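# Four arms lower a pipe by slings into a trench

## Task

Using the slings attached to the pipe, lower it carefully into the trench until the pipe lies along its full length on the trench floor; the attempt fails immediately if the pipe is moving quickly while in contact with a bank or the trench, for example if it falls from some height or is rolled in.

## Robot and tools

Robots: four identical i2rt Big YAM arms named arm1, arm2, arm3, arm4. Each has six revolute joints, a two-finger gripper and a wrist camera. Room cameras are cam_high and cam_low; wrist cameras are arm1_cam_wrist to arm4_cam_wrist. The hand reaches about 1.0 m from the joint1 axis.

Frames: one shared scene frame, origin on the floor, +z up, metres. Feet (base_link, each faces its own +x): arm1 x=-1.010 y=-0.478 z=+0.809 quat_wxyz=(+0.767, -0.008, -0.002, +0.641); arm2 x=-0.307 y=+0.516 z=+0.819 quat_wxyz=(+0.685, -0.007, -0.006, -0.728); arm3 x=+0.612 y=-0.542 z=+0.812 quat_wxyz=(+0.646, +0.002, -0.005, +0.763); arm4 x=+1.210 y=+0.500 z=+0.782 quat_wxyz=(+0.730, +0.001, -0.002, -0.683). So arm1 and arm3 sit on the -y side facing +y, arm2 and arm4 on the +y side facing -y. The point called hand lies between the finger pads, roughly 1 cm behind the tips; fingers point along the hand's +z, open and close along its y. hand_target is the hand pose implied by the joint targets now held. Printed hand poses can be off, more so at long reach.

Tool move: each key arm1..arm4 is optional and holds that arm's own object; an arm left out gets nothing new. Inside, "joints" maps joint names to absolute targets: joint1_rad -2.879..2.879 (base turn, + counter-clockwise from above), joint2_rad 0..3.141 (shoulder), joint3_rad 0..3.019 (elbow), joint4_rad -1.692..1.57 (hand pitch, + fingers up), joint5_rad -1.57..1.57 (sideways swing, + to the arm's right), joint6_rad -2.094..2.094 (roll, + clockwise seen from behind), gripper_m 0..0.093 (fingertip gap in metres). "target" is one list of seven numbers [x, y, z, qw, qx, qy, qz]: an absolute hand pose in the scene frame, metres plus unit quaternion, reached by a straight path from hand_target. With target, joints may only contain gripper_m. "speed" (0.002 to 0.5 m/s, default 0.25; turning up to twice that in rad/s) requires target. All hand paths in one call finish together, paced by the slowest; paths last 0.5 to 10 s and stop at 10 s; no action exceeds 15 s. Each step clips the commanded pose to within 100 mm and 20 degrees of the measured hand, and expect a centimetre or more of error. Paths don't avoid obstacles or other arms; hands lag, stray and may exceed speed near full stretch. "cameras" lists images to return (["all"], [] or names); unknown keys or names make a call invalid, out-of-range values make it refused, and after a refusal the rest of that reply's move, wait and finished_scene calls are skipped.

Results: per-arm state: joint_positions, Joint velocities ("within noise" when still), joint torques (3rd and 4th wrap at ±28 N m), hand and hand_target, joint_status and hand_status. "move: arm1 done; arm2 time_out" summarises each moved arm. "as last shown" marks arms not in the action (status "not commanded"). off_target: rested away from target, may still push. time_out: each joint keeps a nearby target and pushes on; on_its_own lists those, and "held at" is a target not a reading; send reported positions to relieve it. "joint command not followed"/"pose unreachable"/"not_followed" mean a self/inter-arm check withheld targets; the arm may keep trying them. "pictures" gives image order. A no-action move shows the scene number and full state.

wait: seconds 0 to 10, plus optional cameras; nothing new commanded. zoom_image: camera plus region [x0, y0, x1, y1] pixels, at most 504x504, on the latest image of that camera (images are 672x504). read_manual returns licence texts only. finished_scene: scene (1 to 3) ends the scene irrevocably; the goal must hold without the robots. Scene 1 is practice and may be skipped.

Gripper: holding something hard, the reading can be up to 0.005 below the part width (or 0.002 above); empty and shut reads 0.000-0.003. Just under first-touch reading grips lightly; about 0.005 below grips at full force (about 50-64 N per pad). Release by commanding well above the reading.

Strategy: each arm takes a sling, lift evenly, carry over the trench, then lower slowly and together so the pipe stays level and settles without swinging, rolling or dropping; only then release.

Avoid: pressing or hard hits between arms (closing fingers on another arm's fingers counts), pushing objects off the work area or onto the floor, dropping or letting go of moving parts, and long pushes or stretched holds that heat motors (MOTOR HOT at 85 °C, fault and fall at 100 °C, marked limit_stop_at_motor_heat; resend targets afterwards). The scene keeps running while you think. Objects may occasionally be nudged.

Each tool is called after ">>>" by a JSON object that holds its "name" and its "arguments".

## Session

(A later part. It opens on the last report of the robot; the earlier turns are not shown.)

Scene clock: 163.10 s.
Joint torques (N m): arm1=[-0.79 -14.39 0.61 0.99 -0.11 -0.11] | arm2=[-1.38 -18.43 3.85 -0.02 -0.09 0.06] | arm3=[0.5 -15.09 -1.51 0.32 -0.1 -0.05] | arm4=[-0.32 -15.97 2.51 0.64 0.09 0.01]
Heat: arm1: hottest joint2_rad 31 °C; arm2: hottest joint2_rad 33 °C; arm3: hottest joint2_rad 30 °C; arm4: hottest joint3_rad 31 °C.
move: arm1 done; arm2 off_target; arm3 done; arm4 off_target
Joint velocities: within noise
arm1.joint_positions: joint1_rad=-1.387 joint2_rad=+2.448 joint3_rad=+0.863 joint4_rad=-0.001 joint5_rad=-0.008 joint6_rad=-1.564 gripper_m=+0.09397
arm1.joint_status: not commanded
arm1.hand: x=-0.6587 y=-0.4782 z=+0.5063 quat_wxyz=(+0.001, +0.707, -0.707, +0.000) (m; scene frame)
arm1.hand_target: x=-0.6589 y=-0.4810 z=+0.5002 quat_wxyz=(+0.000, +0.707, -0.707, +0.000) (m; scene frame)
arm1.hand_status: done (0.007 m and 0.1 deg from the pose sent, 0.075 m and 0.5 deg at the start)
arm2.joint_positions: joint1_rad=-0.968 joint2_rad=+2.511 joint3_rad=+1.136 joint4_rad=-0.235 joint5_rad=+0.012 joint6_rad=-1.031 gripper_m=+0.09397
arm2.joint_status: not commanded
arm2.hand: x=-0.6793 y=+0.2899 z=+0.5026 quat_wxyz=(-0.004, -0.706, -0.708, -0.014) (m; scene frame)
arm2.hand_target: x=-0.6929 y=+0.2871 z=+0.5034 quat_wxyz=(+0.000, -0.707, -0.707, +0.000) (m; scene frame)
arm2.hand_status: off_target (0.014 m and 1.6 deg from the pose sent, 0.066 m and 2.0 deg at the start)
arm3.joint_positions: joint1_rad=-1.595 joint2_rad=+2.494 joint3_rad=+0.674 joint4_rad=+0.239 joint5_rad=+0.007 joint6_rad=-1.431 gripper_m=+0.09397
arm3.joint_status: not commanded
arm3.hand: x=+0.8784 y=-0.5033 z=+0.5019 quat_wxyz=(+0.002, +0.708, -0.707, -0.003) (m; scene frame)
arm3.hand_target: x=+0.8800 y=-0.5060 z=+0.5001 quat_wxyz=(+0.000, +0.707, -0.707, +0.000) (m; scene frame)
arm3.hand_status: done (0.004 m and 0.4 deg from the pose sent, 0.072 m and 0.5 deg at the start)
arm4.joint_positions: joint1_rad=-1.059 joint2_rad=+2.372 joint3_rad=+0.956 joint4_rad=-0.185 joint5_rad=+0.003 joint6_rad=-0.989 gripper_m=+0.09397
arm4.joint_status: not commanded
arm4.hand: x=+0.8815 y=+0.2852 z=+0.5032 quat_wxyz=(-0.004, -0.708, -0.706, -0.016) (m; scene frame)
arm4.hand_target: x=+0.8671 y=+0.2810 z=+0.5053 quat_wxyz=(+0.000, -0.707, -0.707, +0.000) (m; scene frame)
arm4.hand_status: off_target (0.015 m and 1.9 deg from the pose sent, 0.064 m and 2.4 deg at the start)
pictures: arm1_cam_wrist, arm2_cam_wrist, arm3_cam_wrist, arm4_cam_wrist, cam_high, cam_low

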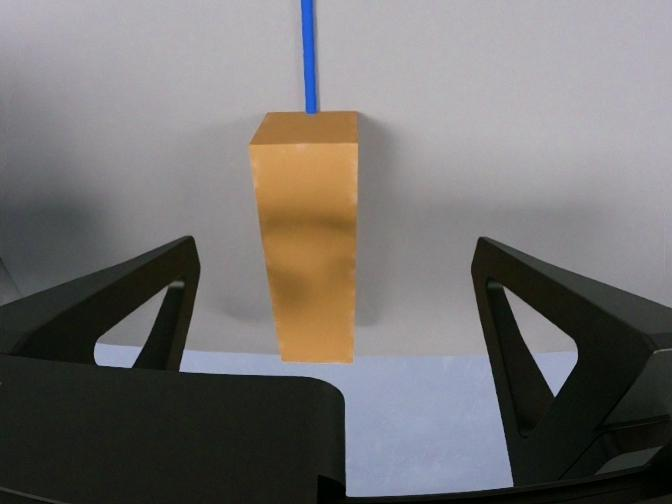

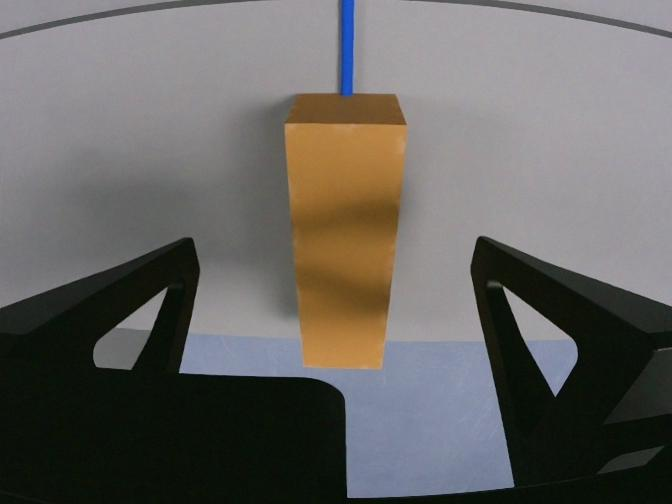

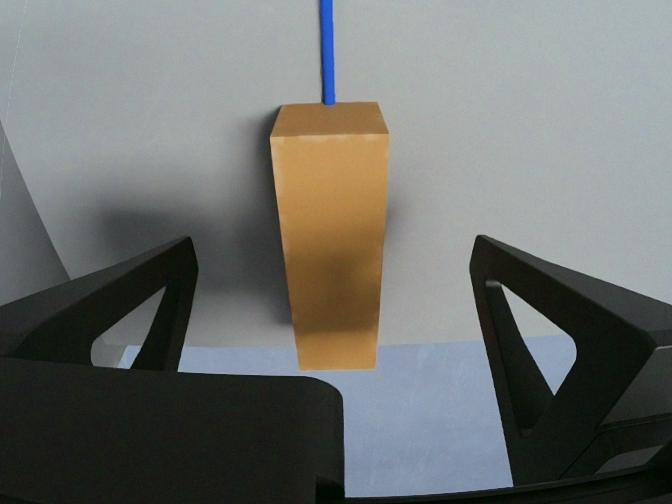

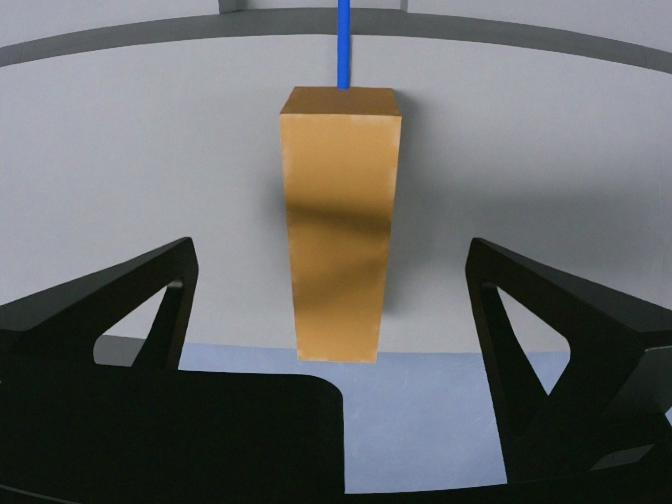

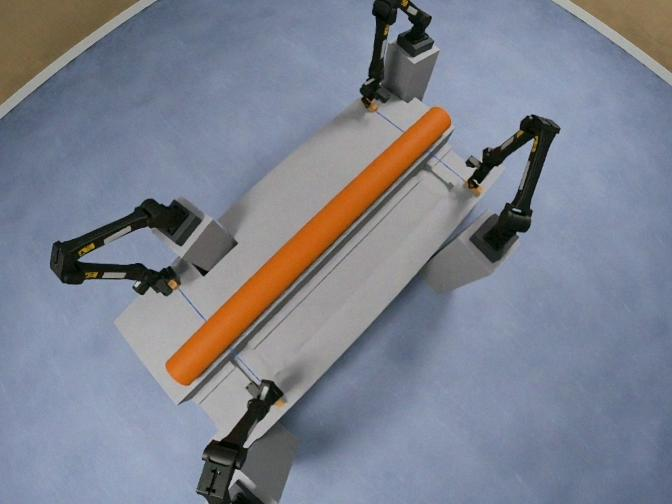

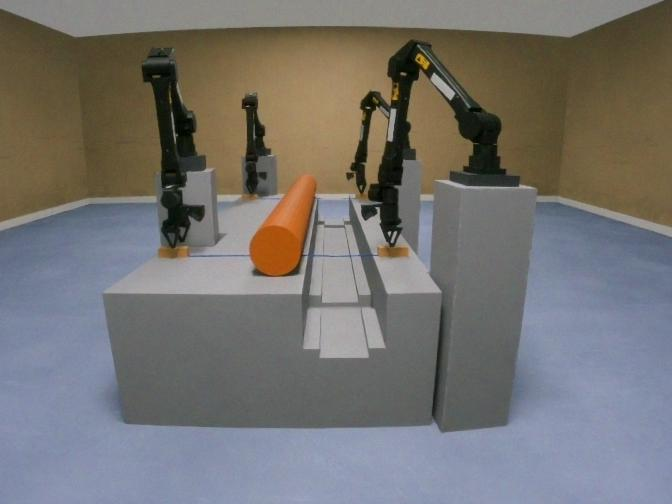

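>>> {"name": "move", "arguments": {"arm1": {"target": [-0.665, -0.484, 0.461, 0, 0.7071, -0.7071, 0], "speed": 0.1}, "arm2": {"target": [-0.697, 0.291, 0.466, 0, -0.7071, -0.7071, 0], "speed": 0.1}, "arm3": {"target": [0.878, -0.507, 0.464, 0, 0.7071, -0.7071, 0], "speed": 0.1}, "arm4": {"target": [0.865, 0.285, 0.468, 0, -0.7071, -0.7071, 0], "speed": 0.1}, "cameras": ["all"]}}

>>> {"name": "zoom_image", "arguments": {"camera": "cam_low", "region": [140, 160, 440, 290]}}

Scene clock: 170.67 s.
Joint torques (N m): arm1=[-0.5 -14.8 -0.12 0.84 -0.17 -0.11] | arm2=[-1.61 -18.61 3.49 0.02 -0.09 0.06] | arm3=[0.38 -15.21 -1.88 0.51 -0.11 -0.06] | arm4=[-0.26 -16.38 1.92 0.64 0.09 0.01]
Heat: arm1: hottest joint2_rad 31 °C; arm2: hottest joint2_rad 33 °C; arm3: hottest joint2_rad 31 °C; arm4: hottest joint3_rad 31 °C.
move: arm1 done; arm2 off_target; arm3 done; arm4 off_target
Joint velocities: within noise
arm1.joint_positions: joint1_rad=-1.394 joint2_rad=+2.562 joint3_rad=+0.914 joint4_rad=+0.065 joint5_rad=-0.008 joint6_rad=-1.572 gripper_m=+0.09397
arm1.joint_status: not commanded
arm1.hand: x=-0.6619 y=-0.4811 z=+0.4679 quat_wxyz=(+0.000, +0.707, -0.707, +0.001) (m; scene frame)
arm1.hand_target: x=-0.6652 y=-0.4839 z=+0.4612 quat_wxyz=(+0.000, +0.707, -0.707, +0.000) (m; scene frame)
arm1.hand_status: done (0.008 m and 0.2 deg from the pose sent, 0.046 m and 0.1 deg at the start)
arm2.joint_positions: joint1_rad=-0.977 joint2_rad=+2.606 joint3_rad=+1.198 joint4_rad=-0.199 joint5_rad=+0.013 joint6_rad=-1.045 gripper_m=+0.09397
arm2.joint_status: not commanded
arm2.hand: x=-0.6834 y=+0.2915 z=+0.4664 quat_wxyz=(-0.004, -0.705, -0.709, -0.013) (m; scene frame)
arm2.hand_target: x=-0.6969 y=+0.2911 z=+0.4662 quat_wxyz=(+0.000, -0.707, -0.707, +0.000) (m; scene frame)
arm2.hand_status: off_target (0.014 m and 1.6 deg from the pose sent, 0.041 m and 1.7 deg at the start)
arm3.joint_positions: joint1_rad=-1.599 joint2_rad=+2.610 joint3_rad=+0.737 joint4_rad=+0.293 joint5_rad=+0.007 joint6_rad=-1.435 gripper_m=+0.09397
arm3.joint_status: not commanded
arm3.hand: x=+0.8773 y=-0.5042 z=+0.4664 quat_wxyz=(+0.001, +0.708, -0.706, -0.002) (m; scene frame)
arm3.hand_target: x=+0.8780 y=-0.5070 z=+0.4641 quat_wxyz=(+0.000, +0.707, -0.707, +0.000) (m; scene frame)
arm3.hand_status: done (0.004 m and 0.3 deg from the pose sent, 0.038 m and 0.4 deg at the start)
arm4.joint_positions: joint1_rad=-1.071 joint2_rad=+2.475 joint3_rad=+1.007 joint4_rad=-0.130 joint5_rad=+0.003 joint6_rad=-1.000 gripper_m=+0.09397
arm4.joint_status: not commanded
arm4.hand: x=+0.8780 y=+0.2885 z=+0.4666 quat_wxyz=(-0.004, -0.709, -0.706, -0.014) (m; scene frame)
arm4.hand_target: x=+0.8650 y=+0.2851 z=+0.4683 quat_wxyz=(+0.000, -0.707, -0.707, +0.000) (m; scene frame)
arm4.hand_status: off_target (0.013 m and 1.7 deg from the pose sent, 0.039 m and 1.9 deg at the start)
pictures: arm1_cam_wrist, arm2_cam_wrist, arm3_cam_wrist, arm4_cam_wrist, cam_high, cam_low

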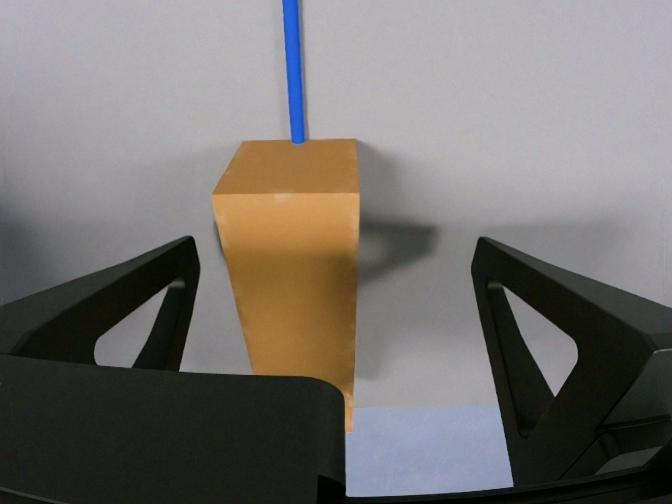

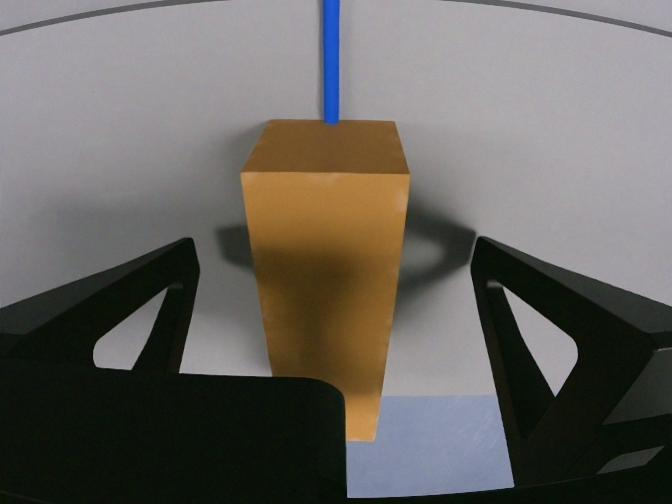

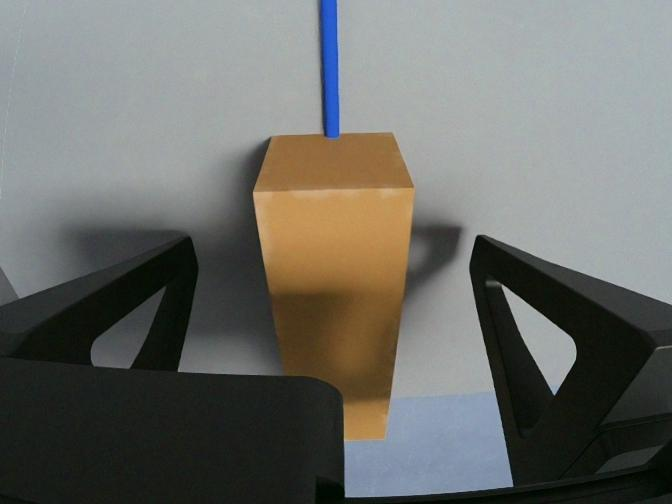

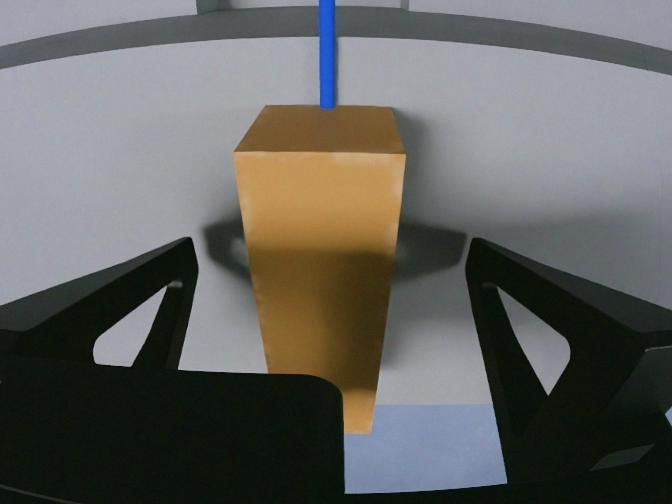

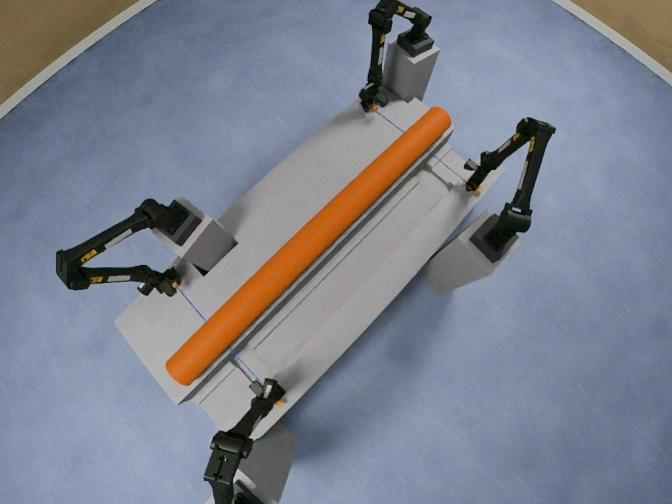

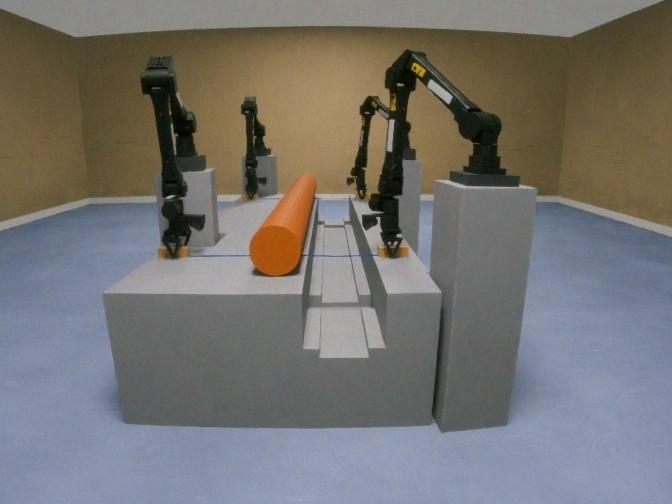

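Scaled by 1.680.

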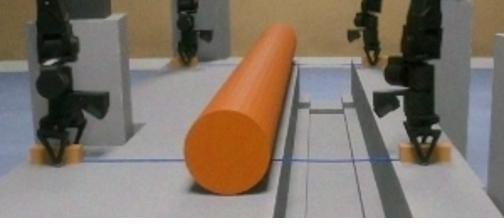

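>>> {"name": "move", "arguments": {"arm1": {"target": [-0.673, -0.486, 0.449, 0, 0.7071, -0.7071, 0], "speed": 0.08}, "arm2": {"target": [-0.698, 0.296, 0.455, 0, -0.7071, -0.7071, 0], "speed": 0.08}, "arm3": {"target": [0.877, -0.509, 0.453, 0, 0.7071, -0.7071, 0], "speed": 0.08}, "arm4": {"target": [0.863, 0.287, 0.457, 0, -0.7071, -0.7071, 0], "speed": 0.08}, "cameras": ["arm1_cam_wrist", "arm2_cam_wrist", "arm3_cam_wrist", "arm4_cam_wrist"]}}

Scene clock: 180.37 s.
Joint torques (N m): arm1=[-0.56 -14.04 -0.23 0.87 -0.14 -0.11] | arm2=[-1.96 -17.32 3.64 0.1 -0.12 0.07] | arm3=[0.32 -13.86 -1.73 0.51 -0.11 -0.08] | arm4=[-0.44 -14.74 2.25 0.76 0.05 -0.02]
Heat: arm1: hottest joint2_rad 31 °C; arm2: hottest joint2_rad 33 °C; arm3: hottest joint2_rad 31 °C; arm4: hottest joint3_rad 31 °C.
move: arm1 done; arm2 off_target; arm3 done; arm4 done
Joint velocities: within noise
arm1.joint_positions: joint1_rad=-1.400 joint2_rad=+2.594 joint3_rad=+0.914 joint4_rad=+0.100 joint5_rad=-0.008 joint6_rad=-1.578 gripper_m=+0.09397
arm1.joint_status: not commanded
arm1.hand: x=-0.6688 y=-0.4831 z=+0.4575 quat_wxyz=(-0.001, +0.707, -0.707, +0.002) (m; scene frame)
arm1.hand_target: x=-0.6732 y=-0.4859 z=+0.4493 quat_wxyz=(+0.000, +0.707, -0.707, +0.000) (m; scene frame)
arm1.hand_status: done (0.010 m and 0.3 deg from the pose sent, 0.022 m and 0.2 deg at the start)
arm2.joint_positions: joint1_rad=-0.986 joint2_rad=+2.617 joint3_rad=+1.210 joint4_rad=-0.186 joint5_rad=+0.014 joint6_rad=-1.057 gripper_m=+0.09397
arm2.joint_status: not commanded
arm2.hand: x=-0.6903 y=+0.2920 z=+0.4626 quat_wxyz=(-0.002, -0.704, -0.711, -0.006) (m; scene frame)
arm2.hand_target: x=-0.6977 y=+0.2961 z=+0.4552 quat_wxyz=(+0.000, -0.707, -0.707, +0.000) (m; scene frame)
arm2.hand_status: off_target (0.011 m and 0.9 deg from the pose sent, 0.019 m and 1.6 deg at the start)
arm3.joint_positions: joint1_rad=-1.605 joint2_rad=+2.628 joint3_rad=+0.753 joint4_rad=+0.308 joint5_rad=+0.007 joint6_rad=-1.441 gripper_m=+0.09397
arm3.joint_status: not commanded
arm3.hand: x=+0.8828 y=-0.5051 z=+0.4602 quat_wxyz=(-0.004, +0.708, -0.707, +0.002) (m; scene frame)
arm3.hand_target: x=+0.8769 y=-0.5089 z=+0.4533 quat_wxyz=(+0.000, +0.707, -0.707, +0.000) (m; scene frame)
arm3.hand_status: done (0.010 m and 0.5 deg from the pose sent, 0.014 m and 0.3 deg at the start)
arm4.joint_positions: joint1_rad=-1.075 joint2_rad=+2.485 joint3_rad=+1.022 joint4_rad=-0.120 joint5_rad=+0.004 joint6_rad=-1.006 gripper_m=+0.09397
arm4.joint_status: not commanded
arm4.hand: x=+0.8713 y=+0.2863 z=+0.4632 quat_wxyz=(-0.002, -0.708, -0.706, -0.007) (m; scene frame)
arm4.hand_target: x=+0.8630 y=+0.2871 z=+0.4573 quat_wxyz=(+0.000, -0.707, -0.707, +0.000) (m; scene frame)
arm4.hand_status: done (0.010 m and 0.9 deg from the pose sent, 0.018 m and 1.7 deg at the start)
pictures: arm1_cam_wrist, arm2_cam_wrist, arm3_cam_wrist, arm4_cam_wrist

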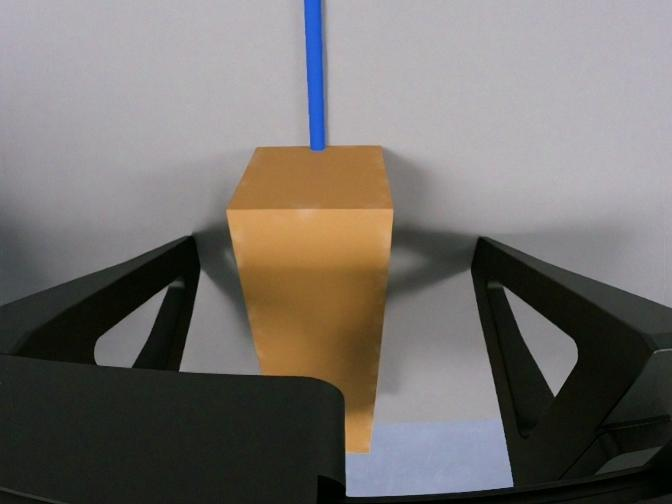

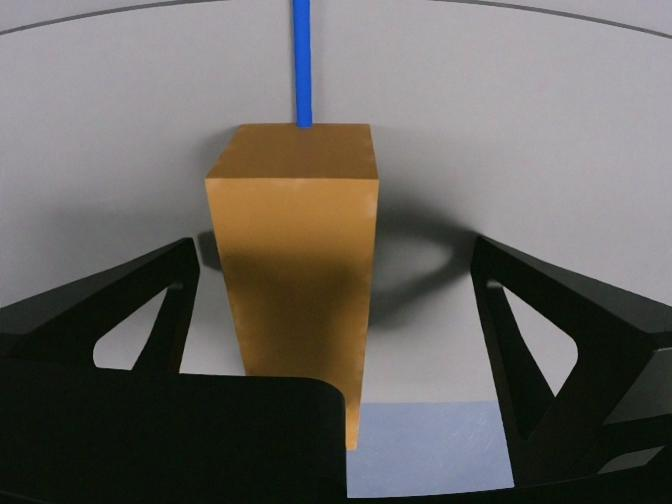

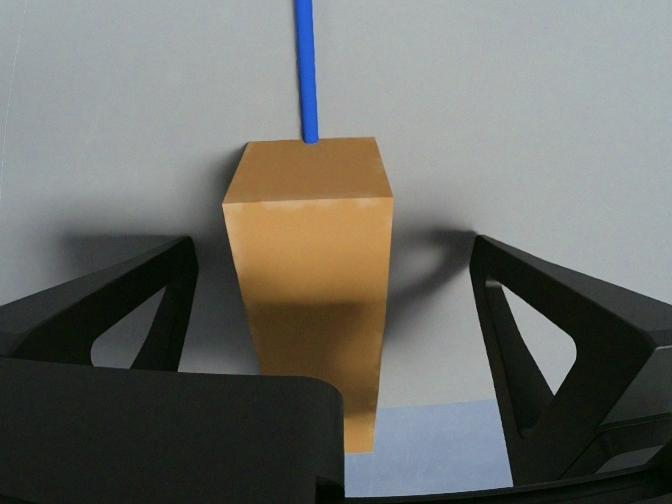

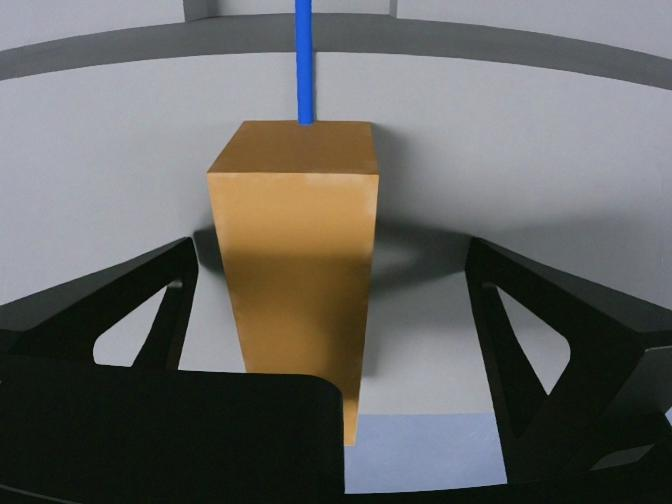

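>>> {"name": "move", "arguments": {"arm1": {"target": [-0.679, -0.486, 0.455, 0, 0.7071, -0.7071, 0], "speed": 0.08}, "arm2": {"target": [-0.690, 0.296, 0.463, 0, -0.7071, -0.7071, 0], "speed": 0.08}, "arm3": {"target": [0.872, -0.509, 0.462, 0, 0.7071, -0.7071, 0], "speed": 0.08}, "arm4": {"target": [0.872, 0.290, 0.465, 0, -0.7071, -0.7071, 0], "speed": 0.08}, "cameras": ["all"]}}

>>> {"name": "zoom_image", "arguments": {"camera": "cam_low", "region": [140, 160, 440, 290]}}

>>> {"name": "move", "arguments": {"arm1": {"joints": {"gripper_m": 0.02}}, "arm2": {"joints": {"gripper_m": 0.02}}, "arm3": {"joints": {"gripper_m": 0.02}}, "arm4": {"joints": {"gripper_m": 0.02}}, "cameras": ["all"]}}

Scene clock: 188.53 s.
Joint torques (N m): arm1=[-1.55 -15.38 -1.36 0.91 -0.14 -0.13] | arm2=[-1.08 -19.14 1.24 -0.03 -0.14 0.16] | arm3=[0.67 -15.79 -3.45 0.36 -0.11 -0.05] | arm4=[-0.03 -16.67 0.13 0.47 0.05 0.05]
Heat: arm1: hottest joint2_rad 32 °C; arm2: hottest joint2_rad 32 °C; arm3: hottest joint2_rad 30 °C; arm4: hottest joint3_rad 30 °C.
move: arm1 done; arm2 done; arm3 off_target; arm4 done
Joint velocities: within noise
arm1.joint_positions: joint1_rad=-1.401 joint2_rad=+2.594 joint3_rad=+0.905 joint4_rad=+0.110 joint5_rad=-0.008 joint6_rad=-1.579 gripper_m=+0.09397
arm1.joint_status: not commanded
arm1.hand: x=-0.6723 y=-0.4832 z=+0.4579 quat_wxyz=(-0.001, +0.707, -0.707, +0.002) (m; scene frame)
arm1.hand_target: x=-0.6790 y=-0.4859 z=+0.4552 quat_wxyz=(+0.000, +0.707, -0.707, +0.000) (m; scene frame)
arm1.hand_status: done (0.008 m and 0.3 deg from the pose sent, 0.011 m and 0.3 deg at the start)
arm2.joint_positions: joint1_rad=-0.986 joint2_rad=+2.617 joint3_rad=+1.204 joint4_rad=-0.172 joint5_rad=+0.014 joint6_rad=-1.057 gripper_m=+0.09397
arm2.joint_status: not commanded
arm2.hand: x=-0.6901 y=+0.2922 z=+0.4623 quat_wxyz=(-0.001, -0.704, -0.711, -0.002) (m; scene frame)
arm2.hand_target: x=-0.6899 y=+0.2960 z=+0.4630 quat_wxyz=(+0.000, -0.707, -0.707, +0.000) (m; scene frame)
arm2.hand_status: done (0.004 m and 0.6 deg from the pose sent, 0.004 m and 0.9 deg at the start)
arm3.joint_positions: joint1_rad=-1.605 joint2_rad=+2.628 joint3_rad=+0.749 joint4_rad=+0.318 joint5_rad=+0.007 joint6_rad=-1.442 gripper_m=+0.09397
arm3.joint_status: not commanded
arm3.hand: x=+0.8826 y=-0.5051 z=+0.4607 quat_wxyz=(-0.007, +0.708, -0.707, +0.003) (m; scene frame)
arm3.hand_target: x=+0.8722 y=-0.5088 z=+0.4620 quat_wxyz=(+0.000, +0.707, -0.707, +0.000) (m; scene frame)
arm3.hand_status: off_target (0.011 m and 0.9 deg from the pose sent, 0.012 m and 0.5 deg at the start)
arm4.joint_positions: joint1_rad=-1.075 joint2_rad=+2.485 joint3_rad=+1.012 joint4_rad=-0.099 joint5_rad=+0.004 joint6_rad=-1.007 gripper_m=+0.09397
arm4.joint_status: not commanded
arm4.hand: x=+0.8719 y=+0.2867 z=+0.4628 quat_wxyz=(-0.001, -0.708, -0.706, -0.002) (m; scene frame)
arm4.hand_target: x=+0.8719 y=+0.2900 z=+0.4650 quat_wxyz=(+0.000, -0.707, -0.707, +0.000) (m; scene frame)
arm4.hand_status: done (0.004 m and 0.3 deg from the pose sent, 0.004 m and 0.9 deg at the start)
pictures: arm1_cam_wrist, arm2_cam_wrist, arm3_cam_wrist, arm4_cam_wrist, cam_high, cam_low

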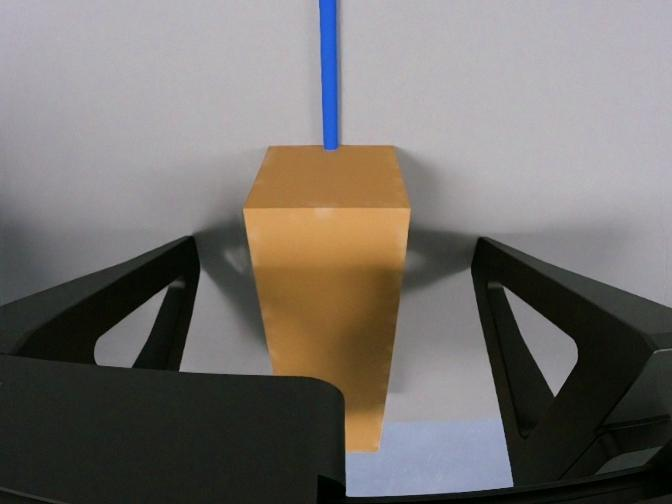

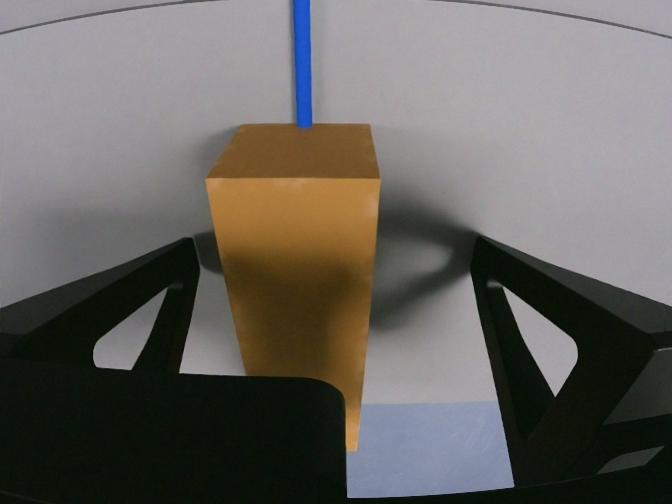

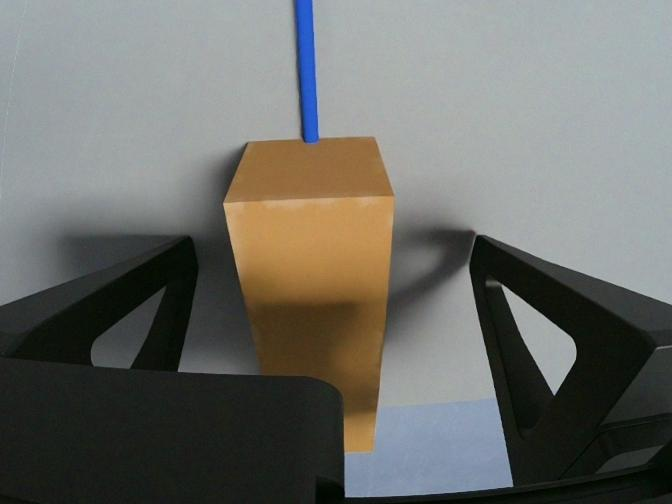

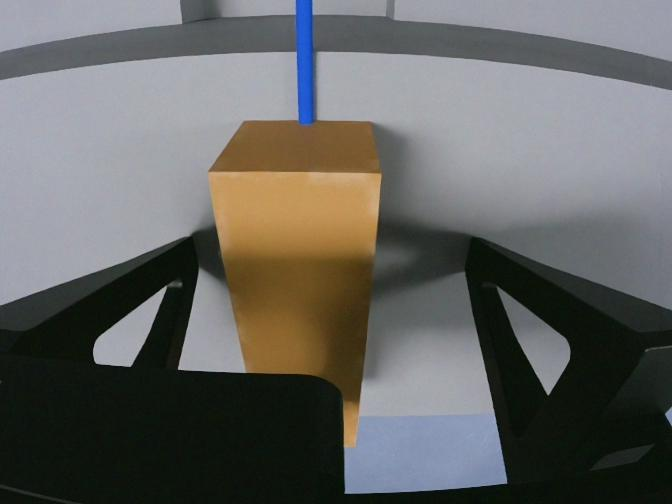

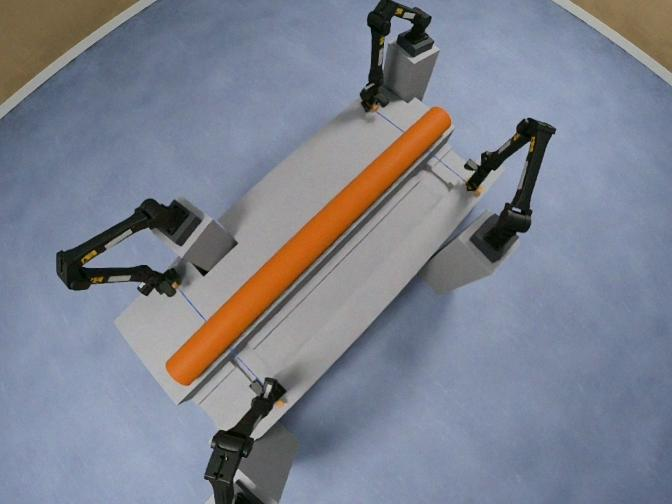

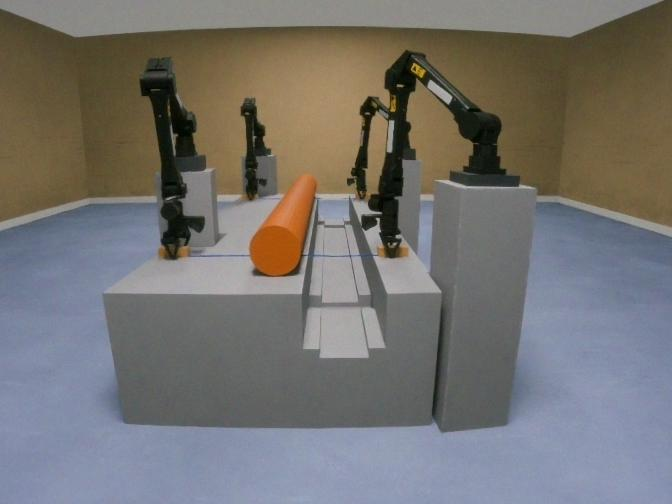

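Scaled by 1.680.

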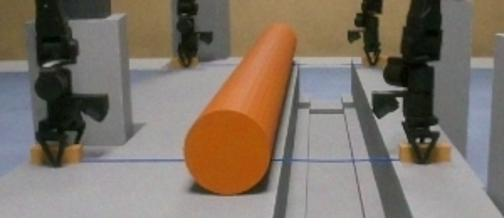

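Scene clock: 189.20 s.
Joint torques (N m): arm1=[-1.03 -15.15 -1.16 0.84 -0.11 -0.08] | arm2=[-1.14 -19.25 1.43 -0.09 -0.15 0.16] | arm3=[0.67 -15.62 -3.15 0.31 -0.13 -0.04] | arm4=[-0.26 -16.79 0.35 0.47 0.04 0.06]
Heat: arm1: hottest joint2_rad 32 °C; arm2: hottest joint2_rad 32 °C; arm3: hottest joint2_rad 30 °C; arm4: hottest joint3_rad 30 °C.
move: arm1 off_target; arm2 off_target; arm3 off_target; arm4 off_target
Joint velocities: within noise
arm1.joint_positions: joint1_rad=-1.401 joint2_rad=+2.594 joint3_rad=+0.904 joint4_rad=+0.111 joint5_rad=-0.008 joint6_rad=-1.579 gripper_m=+0.03383
arm1.joint_status: gripper_m off_target (ended at +0.03386, target +0.02000)
arm1.hand: x=-0.6723 y=-0.4831 z=+0.4579 quat_wxyz=(-0.002, +0.707, -0.707, +0.002) (m; scene frame)
arm1.hand_target: x=-0.6791 y=-0.4859 z=+0.4552 quat_wxyz=(+0.000, +0.707, -0.707, +0.000) (m; scene frame)
arm1.hand_status: not commanded
arm2.joint_positions: joint1_rad=-0.986 joint2_rad=+2.617 joint3_rad=+1.201 joint4_rad=-0.170 joint5_rad=+0.014 joint6_rad=-1.057 gripper_m=+0.03428
arm2.joint_status: gripper_m off_target (ended at +0.03431, target +0.02000)
arm2.hand: x=-0.6890 y=+0.2929 z=+0.4621 quat_wxyz=(-0.001, -0.704, -0.711, -0.002) (m; scene frame)
arm2.hand_target: x=-0.6899 y=+0.2960 z=+0.4630 quat_wxyz=(+0.000, -0.707, -0.707, +0.000) (m; scene frame)
arm2.hand_status: not commanded
arm3.joint_positions: joint1_rad=-1.605 joint2_rad=+2.628 joint3_rad=+0.745 joint4_rad=+0.319 joint5_rad=+0.007 joint6_rad=-1.442 gripper_m=+0.03464
arm3.joint_status: gripper_m off_target (ended at +0.03467, target +0.02000)
arm3.hand: x=+0.8802 y=-0.5055 z=+0.4612 quat_wxyz=(-0.005, +0.708, -0.706, +0.002) (m; scene frame)
arm3.hand_target: x=+0.8722 y=-0.5088 z=+0.4620 quat_wxyz=(+0.000, +0.707, -0.707, +0.000) (m; scene frame)
arm3.hand_status: not commanded
arm4.joint_positions: joint1_rad=-1.075 joint2_rad=+2.485 joint3_rad=+1.009 joint4_rad=-0.099 joint5_rad=+0.004 joint6_rad=-1.007 gripper_m=+0.03463
arm4.joint_status: gripper_m off_target (ended at +0.03466, target +0.02000)
arm4.hand: x=+0.8737 y=+0.2879 z=+0.4627 quat_wxyz=(-0.001, -0.708, -0.706, -0.003) (m; scene frame)
arm4.hand_target: x=+0.8720 y=+0.2900 z=+0.4650 quat_wxyz=(+0.000, -0.707, -0.707, +0.000) (m; scene frame)
arm4.hand_status: not commanded
pictures: arm1_cam_wrist, arm2_cam_wrist, arm3_cam_wrist, arm4_cam_wrist, cam_high, cam_low

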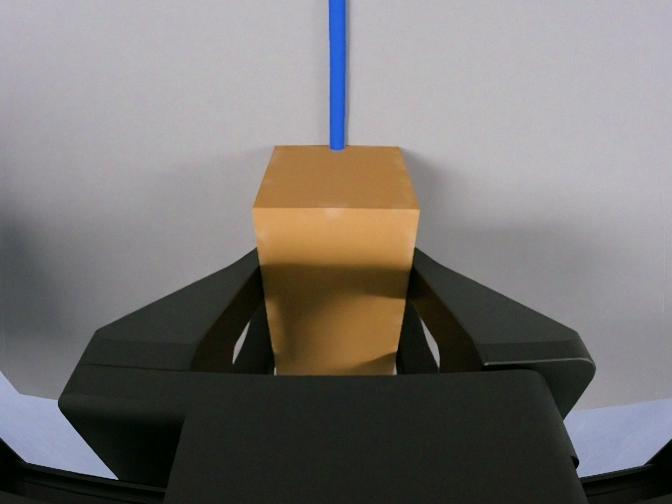

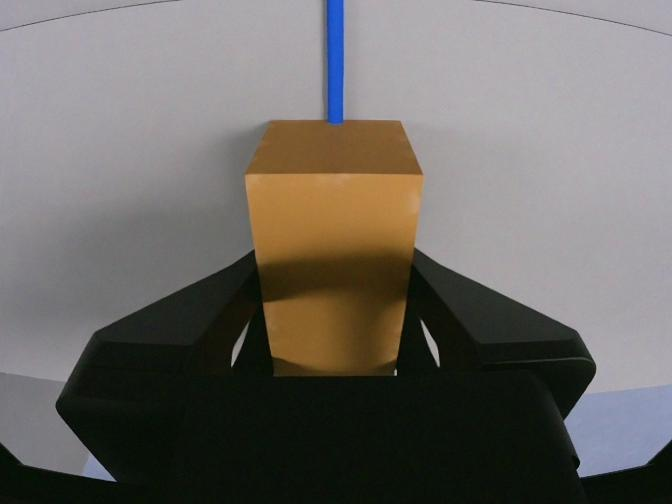

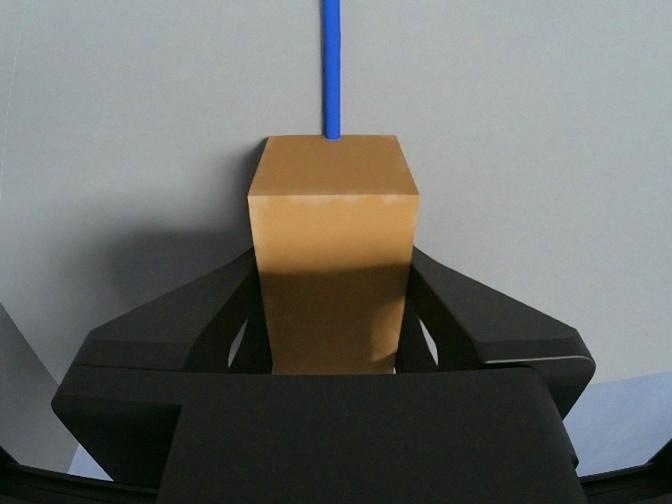

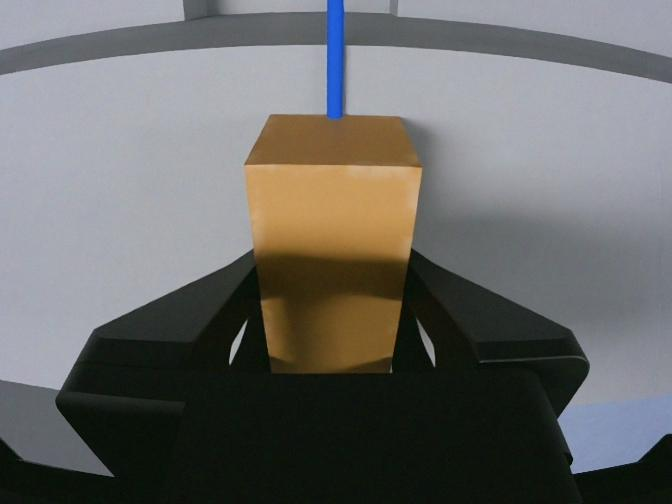

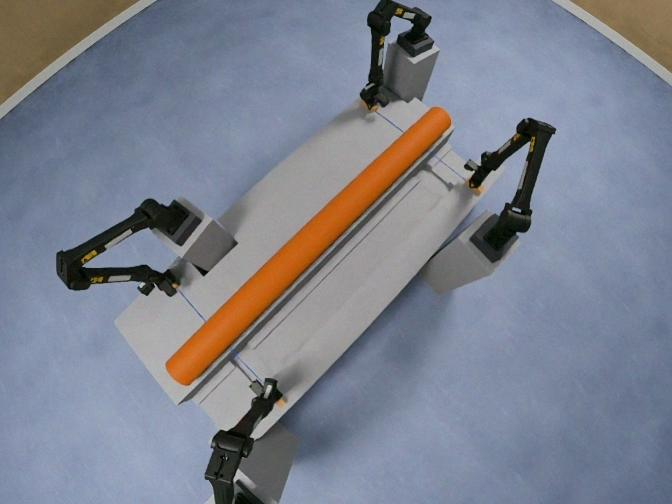

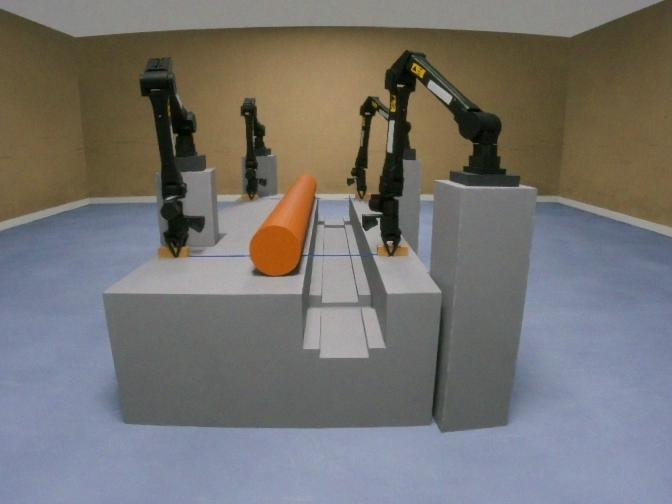

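>>> {"name": "move", "arguments": {"arm1": {"target": [-0.674, -0.355, 0.70, 0, 0.7071, -0.7071, 0], "speed": 0.15}, "arm2": {"target": [-0.690, 0.155, 0.70, 0, -0.7071, -0.7071, 0], "speed": 0.15}, "arm3": {"target": [0.879, -0.355, 0.70, 0, 0.7071, -0.7071, 0], "speed": 0.15}, "arm4": {"target": [0.872, 0.155, 0.70, 0, -0.7071, -0.7071, 0], "speed": 0.15}, "cameras": ["all"]}}

Scene clock: 241.27 s.
Joint torques (N m): arm1=[0.21 -13.98 4.89 -0.13 -0.11 0.09] | arm2=[0.21 -20.13 9.44 -0.94 -0.13 0.19] | arm3=[1.44 -14.21 4.26 -0.38 -0.24 0.1] | arm4=[0.73 -17.85 7.65 -0.32 0.08 0.31]
Heat: arm1: hottest joint2_rad 33 °C; arm2: hottest joint2_rad 32 °C; arm3: hottest joint2_rad 30 °C; arm4: hottest joint2_rad 30 °C.
move: arm1 done; arm2 off_target; arm3 done; arm4 off_target
Joint velocities: within noise
arm1.joint_positions: joint1_rad=-1.047 joint2_rad=+1.856 joint3_rad=+0.721 joint4_rad=-0.454 joint5_rad=-0.013 joint6_rad=-1.230 gripper_m=+0.03383
arm1.joint_status: not commanded
arm1.hand: x=-0.6800 y=-0.3588 z=+0.6950 quat_wxyz=(+0.004, +0.709, -0.705, -0.002) (m; scene frame)
arm1.hand_target: x=-0.6740 y=-0.3551 z=+0.7000 quat_wxyz=(+0.000, +0.707, -0.707, +0.000) (m; scene frame)
arm1.hand_status: done (0.009 m and 0.6 deg from the pose sent, 0.274 m and 0.3 deg at the start)
arm2.joint_positions: joint1_rad=-0.762 joint2_rad=+2.147 joint3_rad=+1.231 joint4_rad=-0.697 joint5_rad=+0.011 joint6_rad=-0.821 gripper_m=+0.03428
arm2.joint_status: not commanded
arm2.hand: x=-0.6809 y=+0.1707 z=+0.6883 quat_wxyz=(-0.001, -0.708, -0.706, -0.015) (m; scene frame)
arm2.hand_target: x=-0.6897 y=+0.1553 z=+0.7002 quat_wxyz=(+0.000, -0.707, -0.707, +0.000) (m; scene frame)
arm2.hand_status: off_target (0.022 m and 1.7 deg from the pose sent, 0.275 m and 0.6 deg at the start)
arm3.joint_positions: joint1_rad=-1.125 joint2_rad=+1.815 joint3_rad=+0.626 joint4_rad=-0.403 joint5_rad=+0.007 joint6_rad=-0.964 gripper_m=+0.03464
arm3.joint_status: not commanded
arm3.hand: x=+0.8723 y=-0.3614 z=+0.6958 quat_wxyz=(+0.007, +0.709, -0.706, -0.001) (m; scene frame)
arm3.hand_target: x=+0.8789 y=-0.3551 z=+0.7000 quat_wxyz=(+0.000, +0.707, -0.707, +0.000) (m; scene frame)
arm3.hand_status: done (0.010 m and 0.8 deg from the pose sent, 0.282 m and 0.6 deg at the start)
arm4.joint_positions: joint1_rad=-0.845 joint2_rad=+1.988 joint3_rad=+1.077 joint4_rad=-0.702 joint5_rad=+0.003 joint6_rad=-0.787 gripper_m=+0.03463
arm4.joint_status: not commanded
arm4.hand: x=+0.8855 y=+0.1721 z=+0.6829 quat_wxyz=(-0.001, -0.704, -0.710, -0.022) (m; scene frame)
arm4.hand_target: x=+0.8724 y=+0.1554 z=+0.7003 quat_wxyz=(+0.000, -0.707, -0.707, +0.000) (m; scene frame)
arm4.hand_status: off_target (0.028 m and 2.6 deg from the pose sent, 0.272 m and 0.4 deg at the start)
pictures: arm1_cam_wrist, arm2_cam_wrist, arm3_cam_wrist, arm4_cam_wrist, cam_high, cam_low

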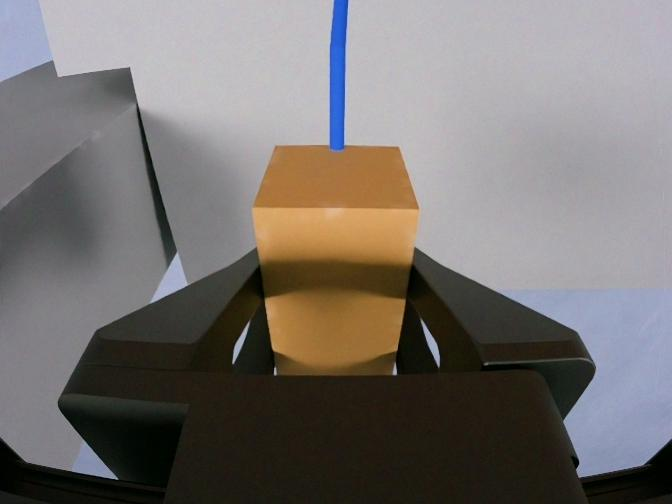

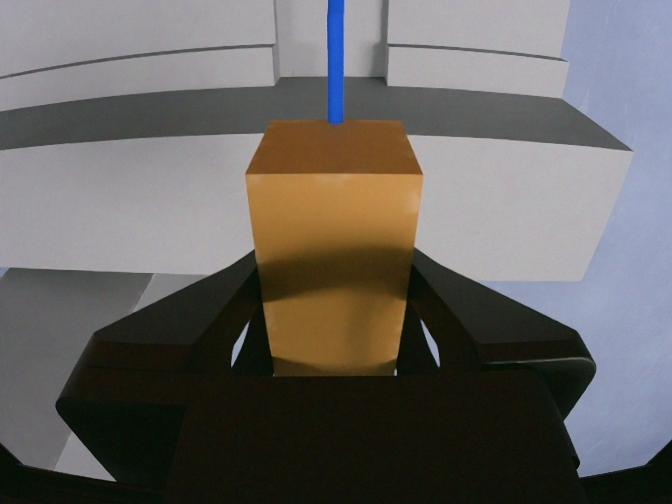

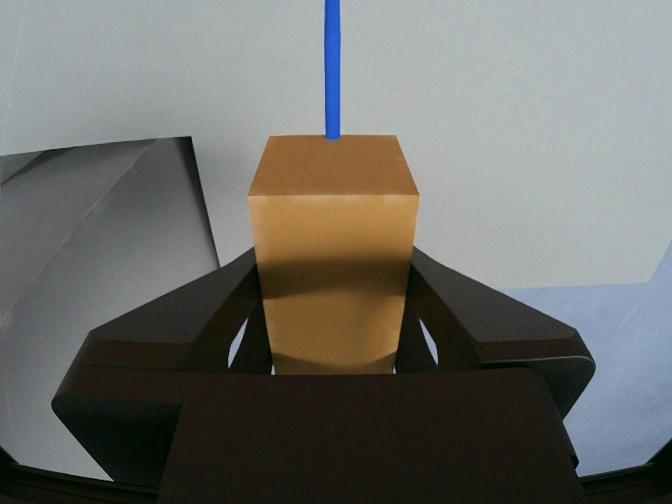

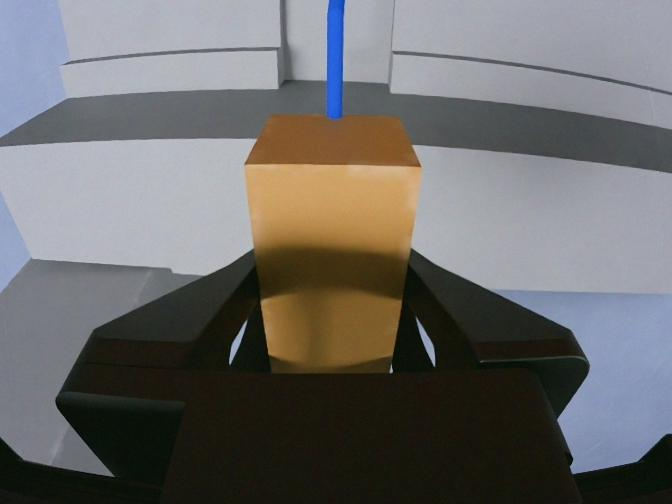

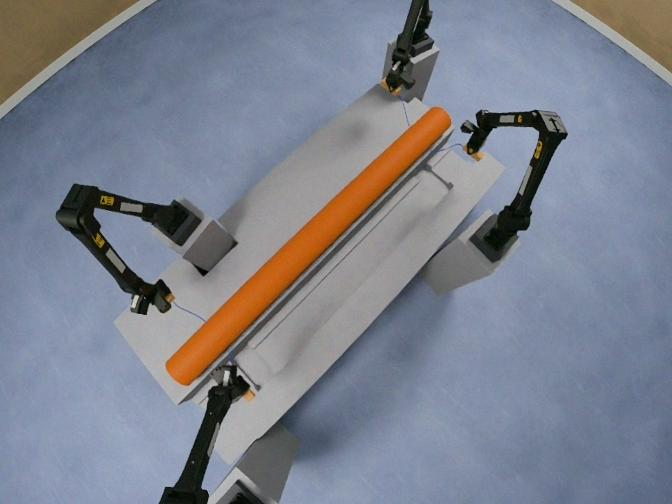

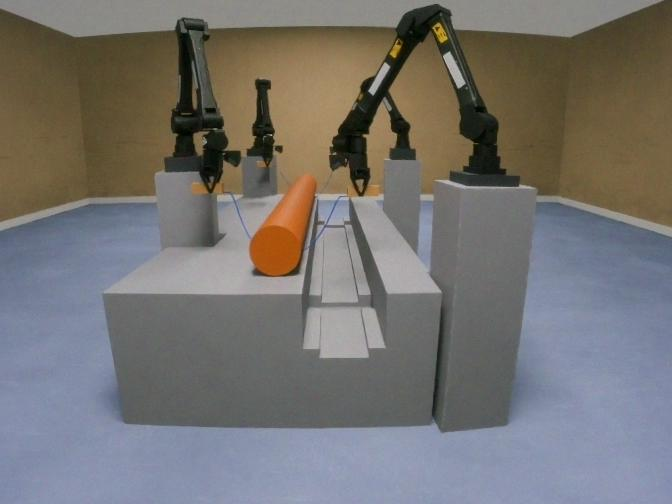

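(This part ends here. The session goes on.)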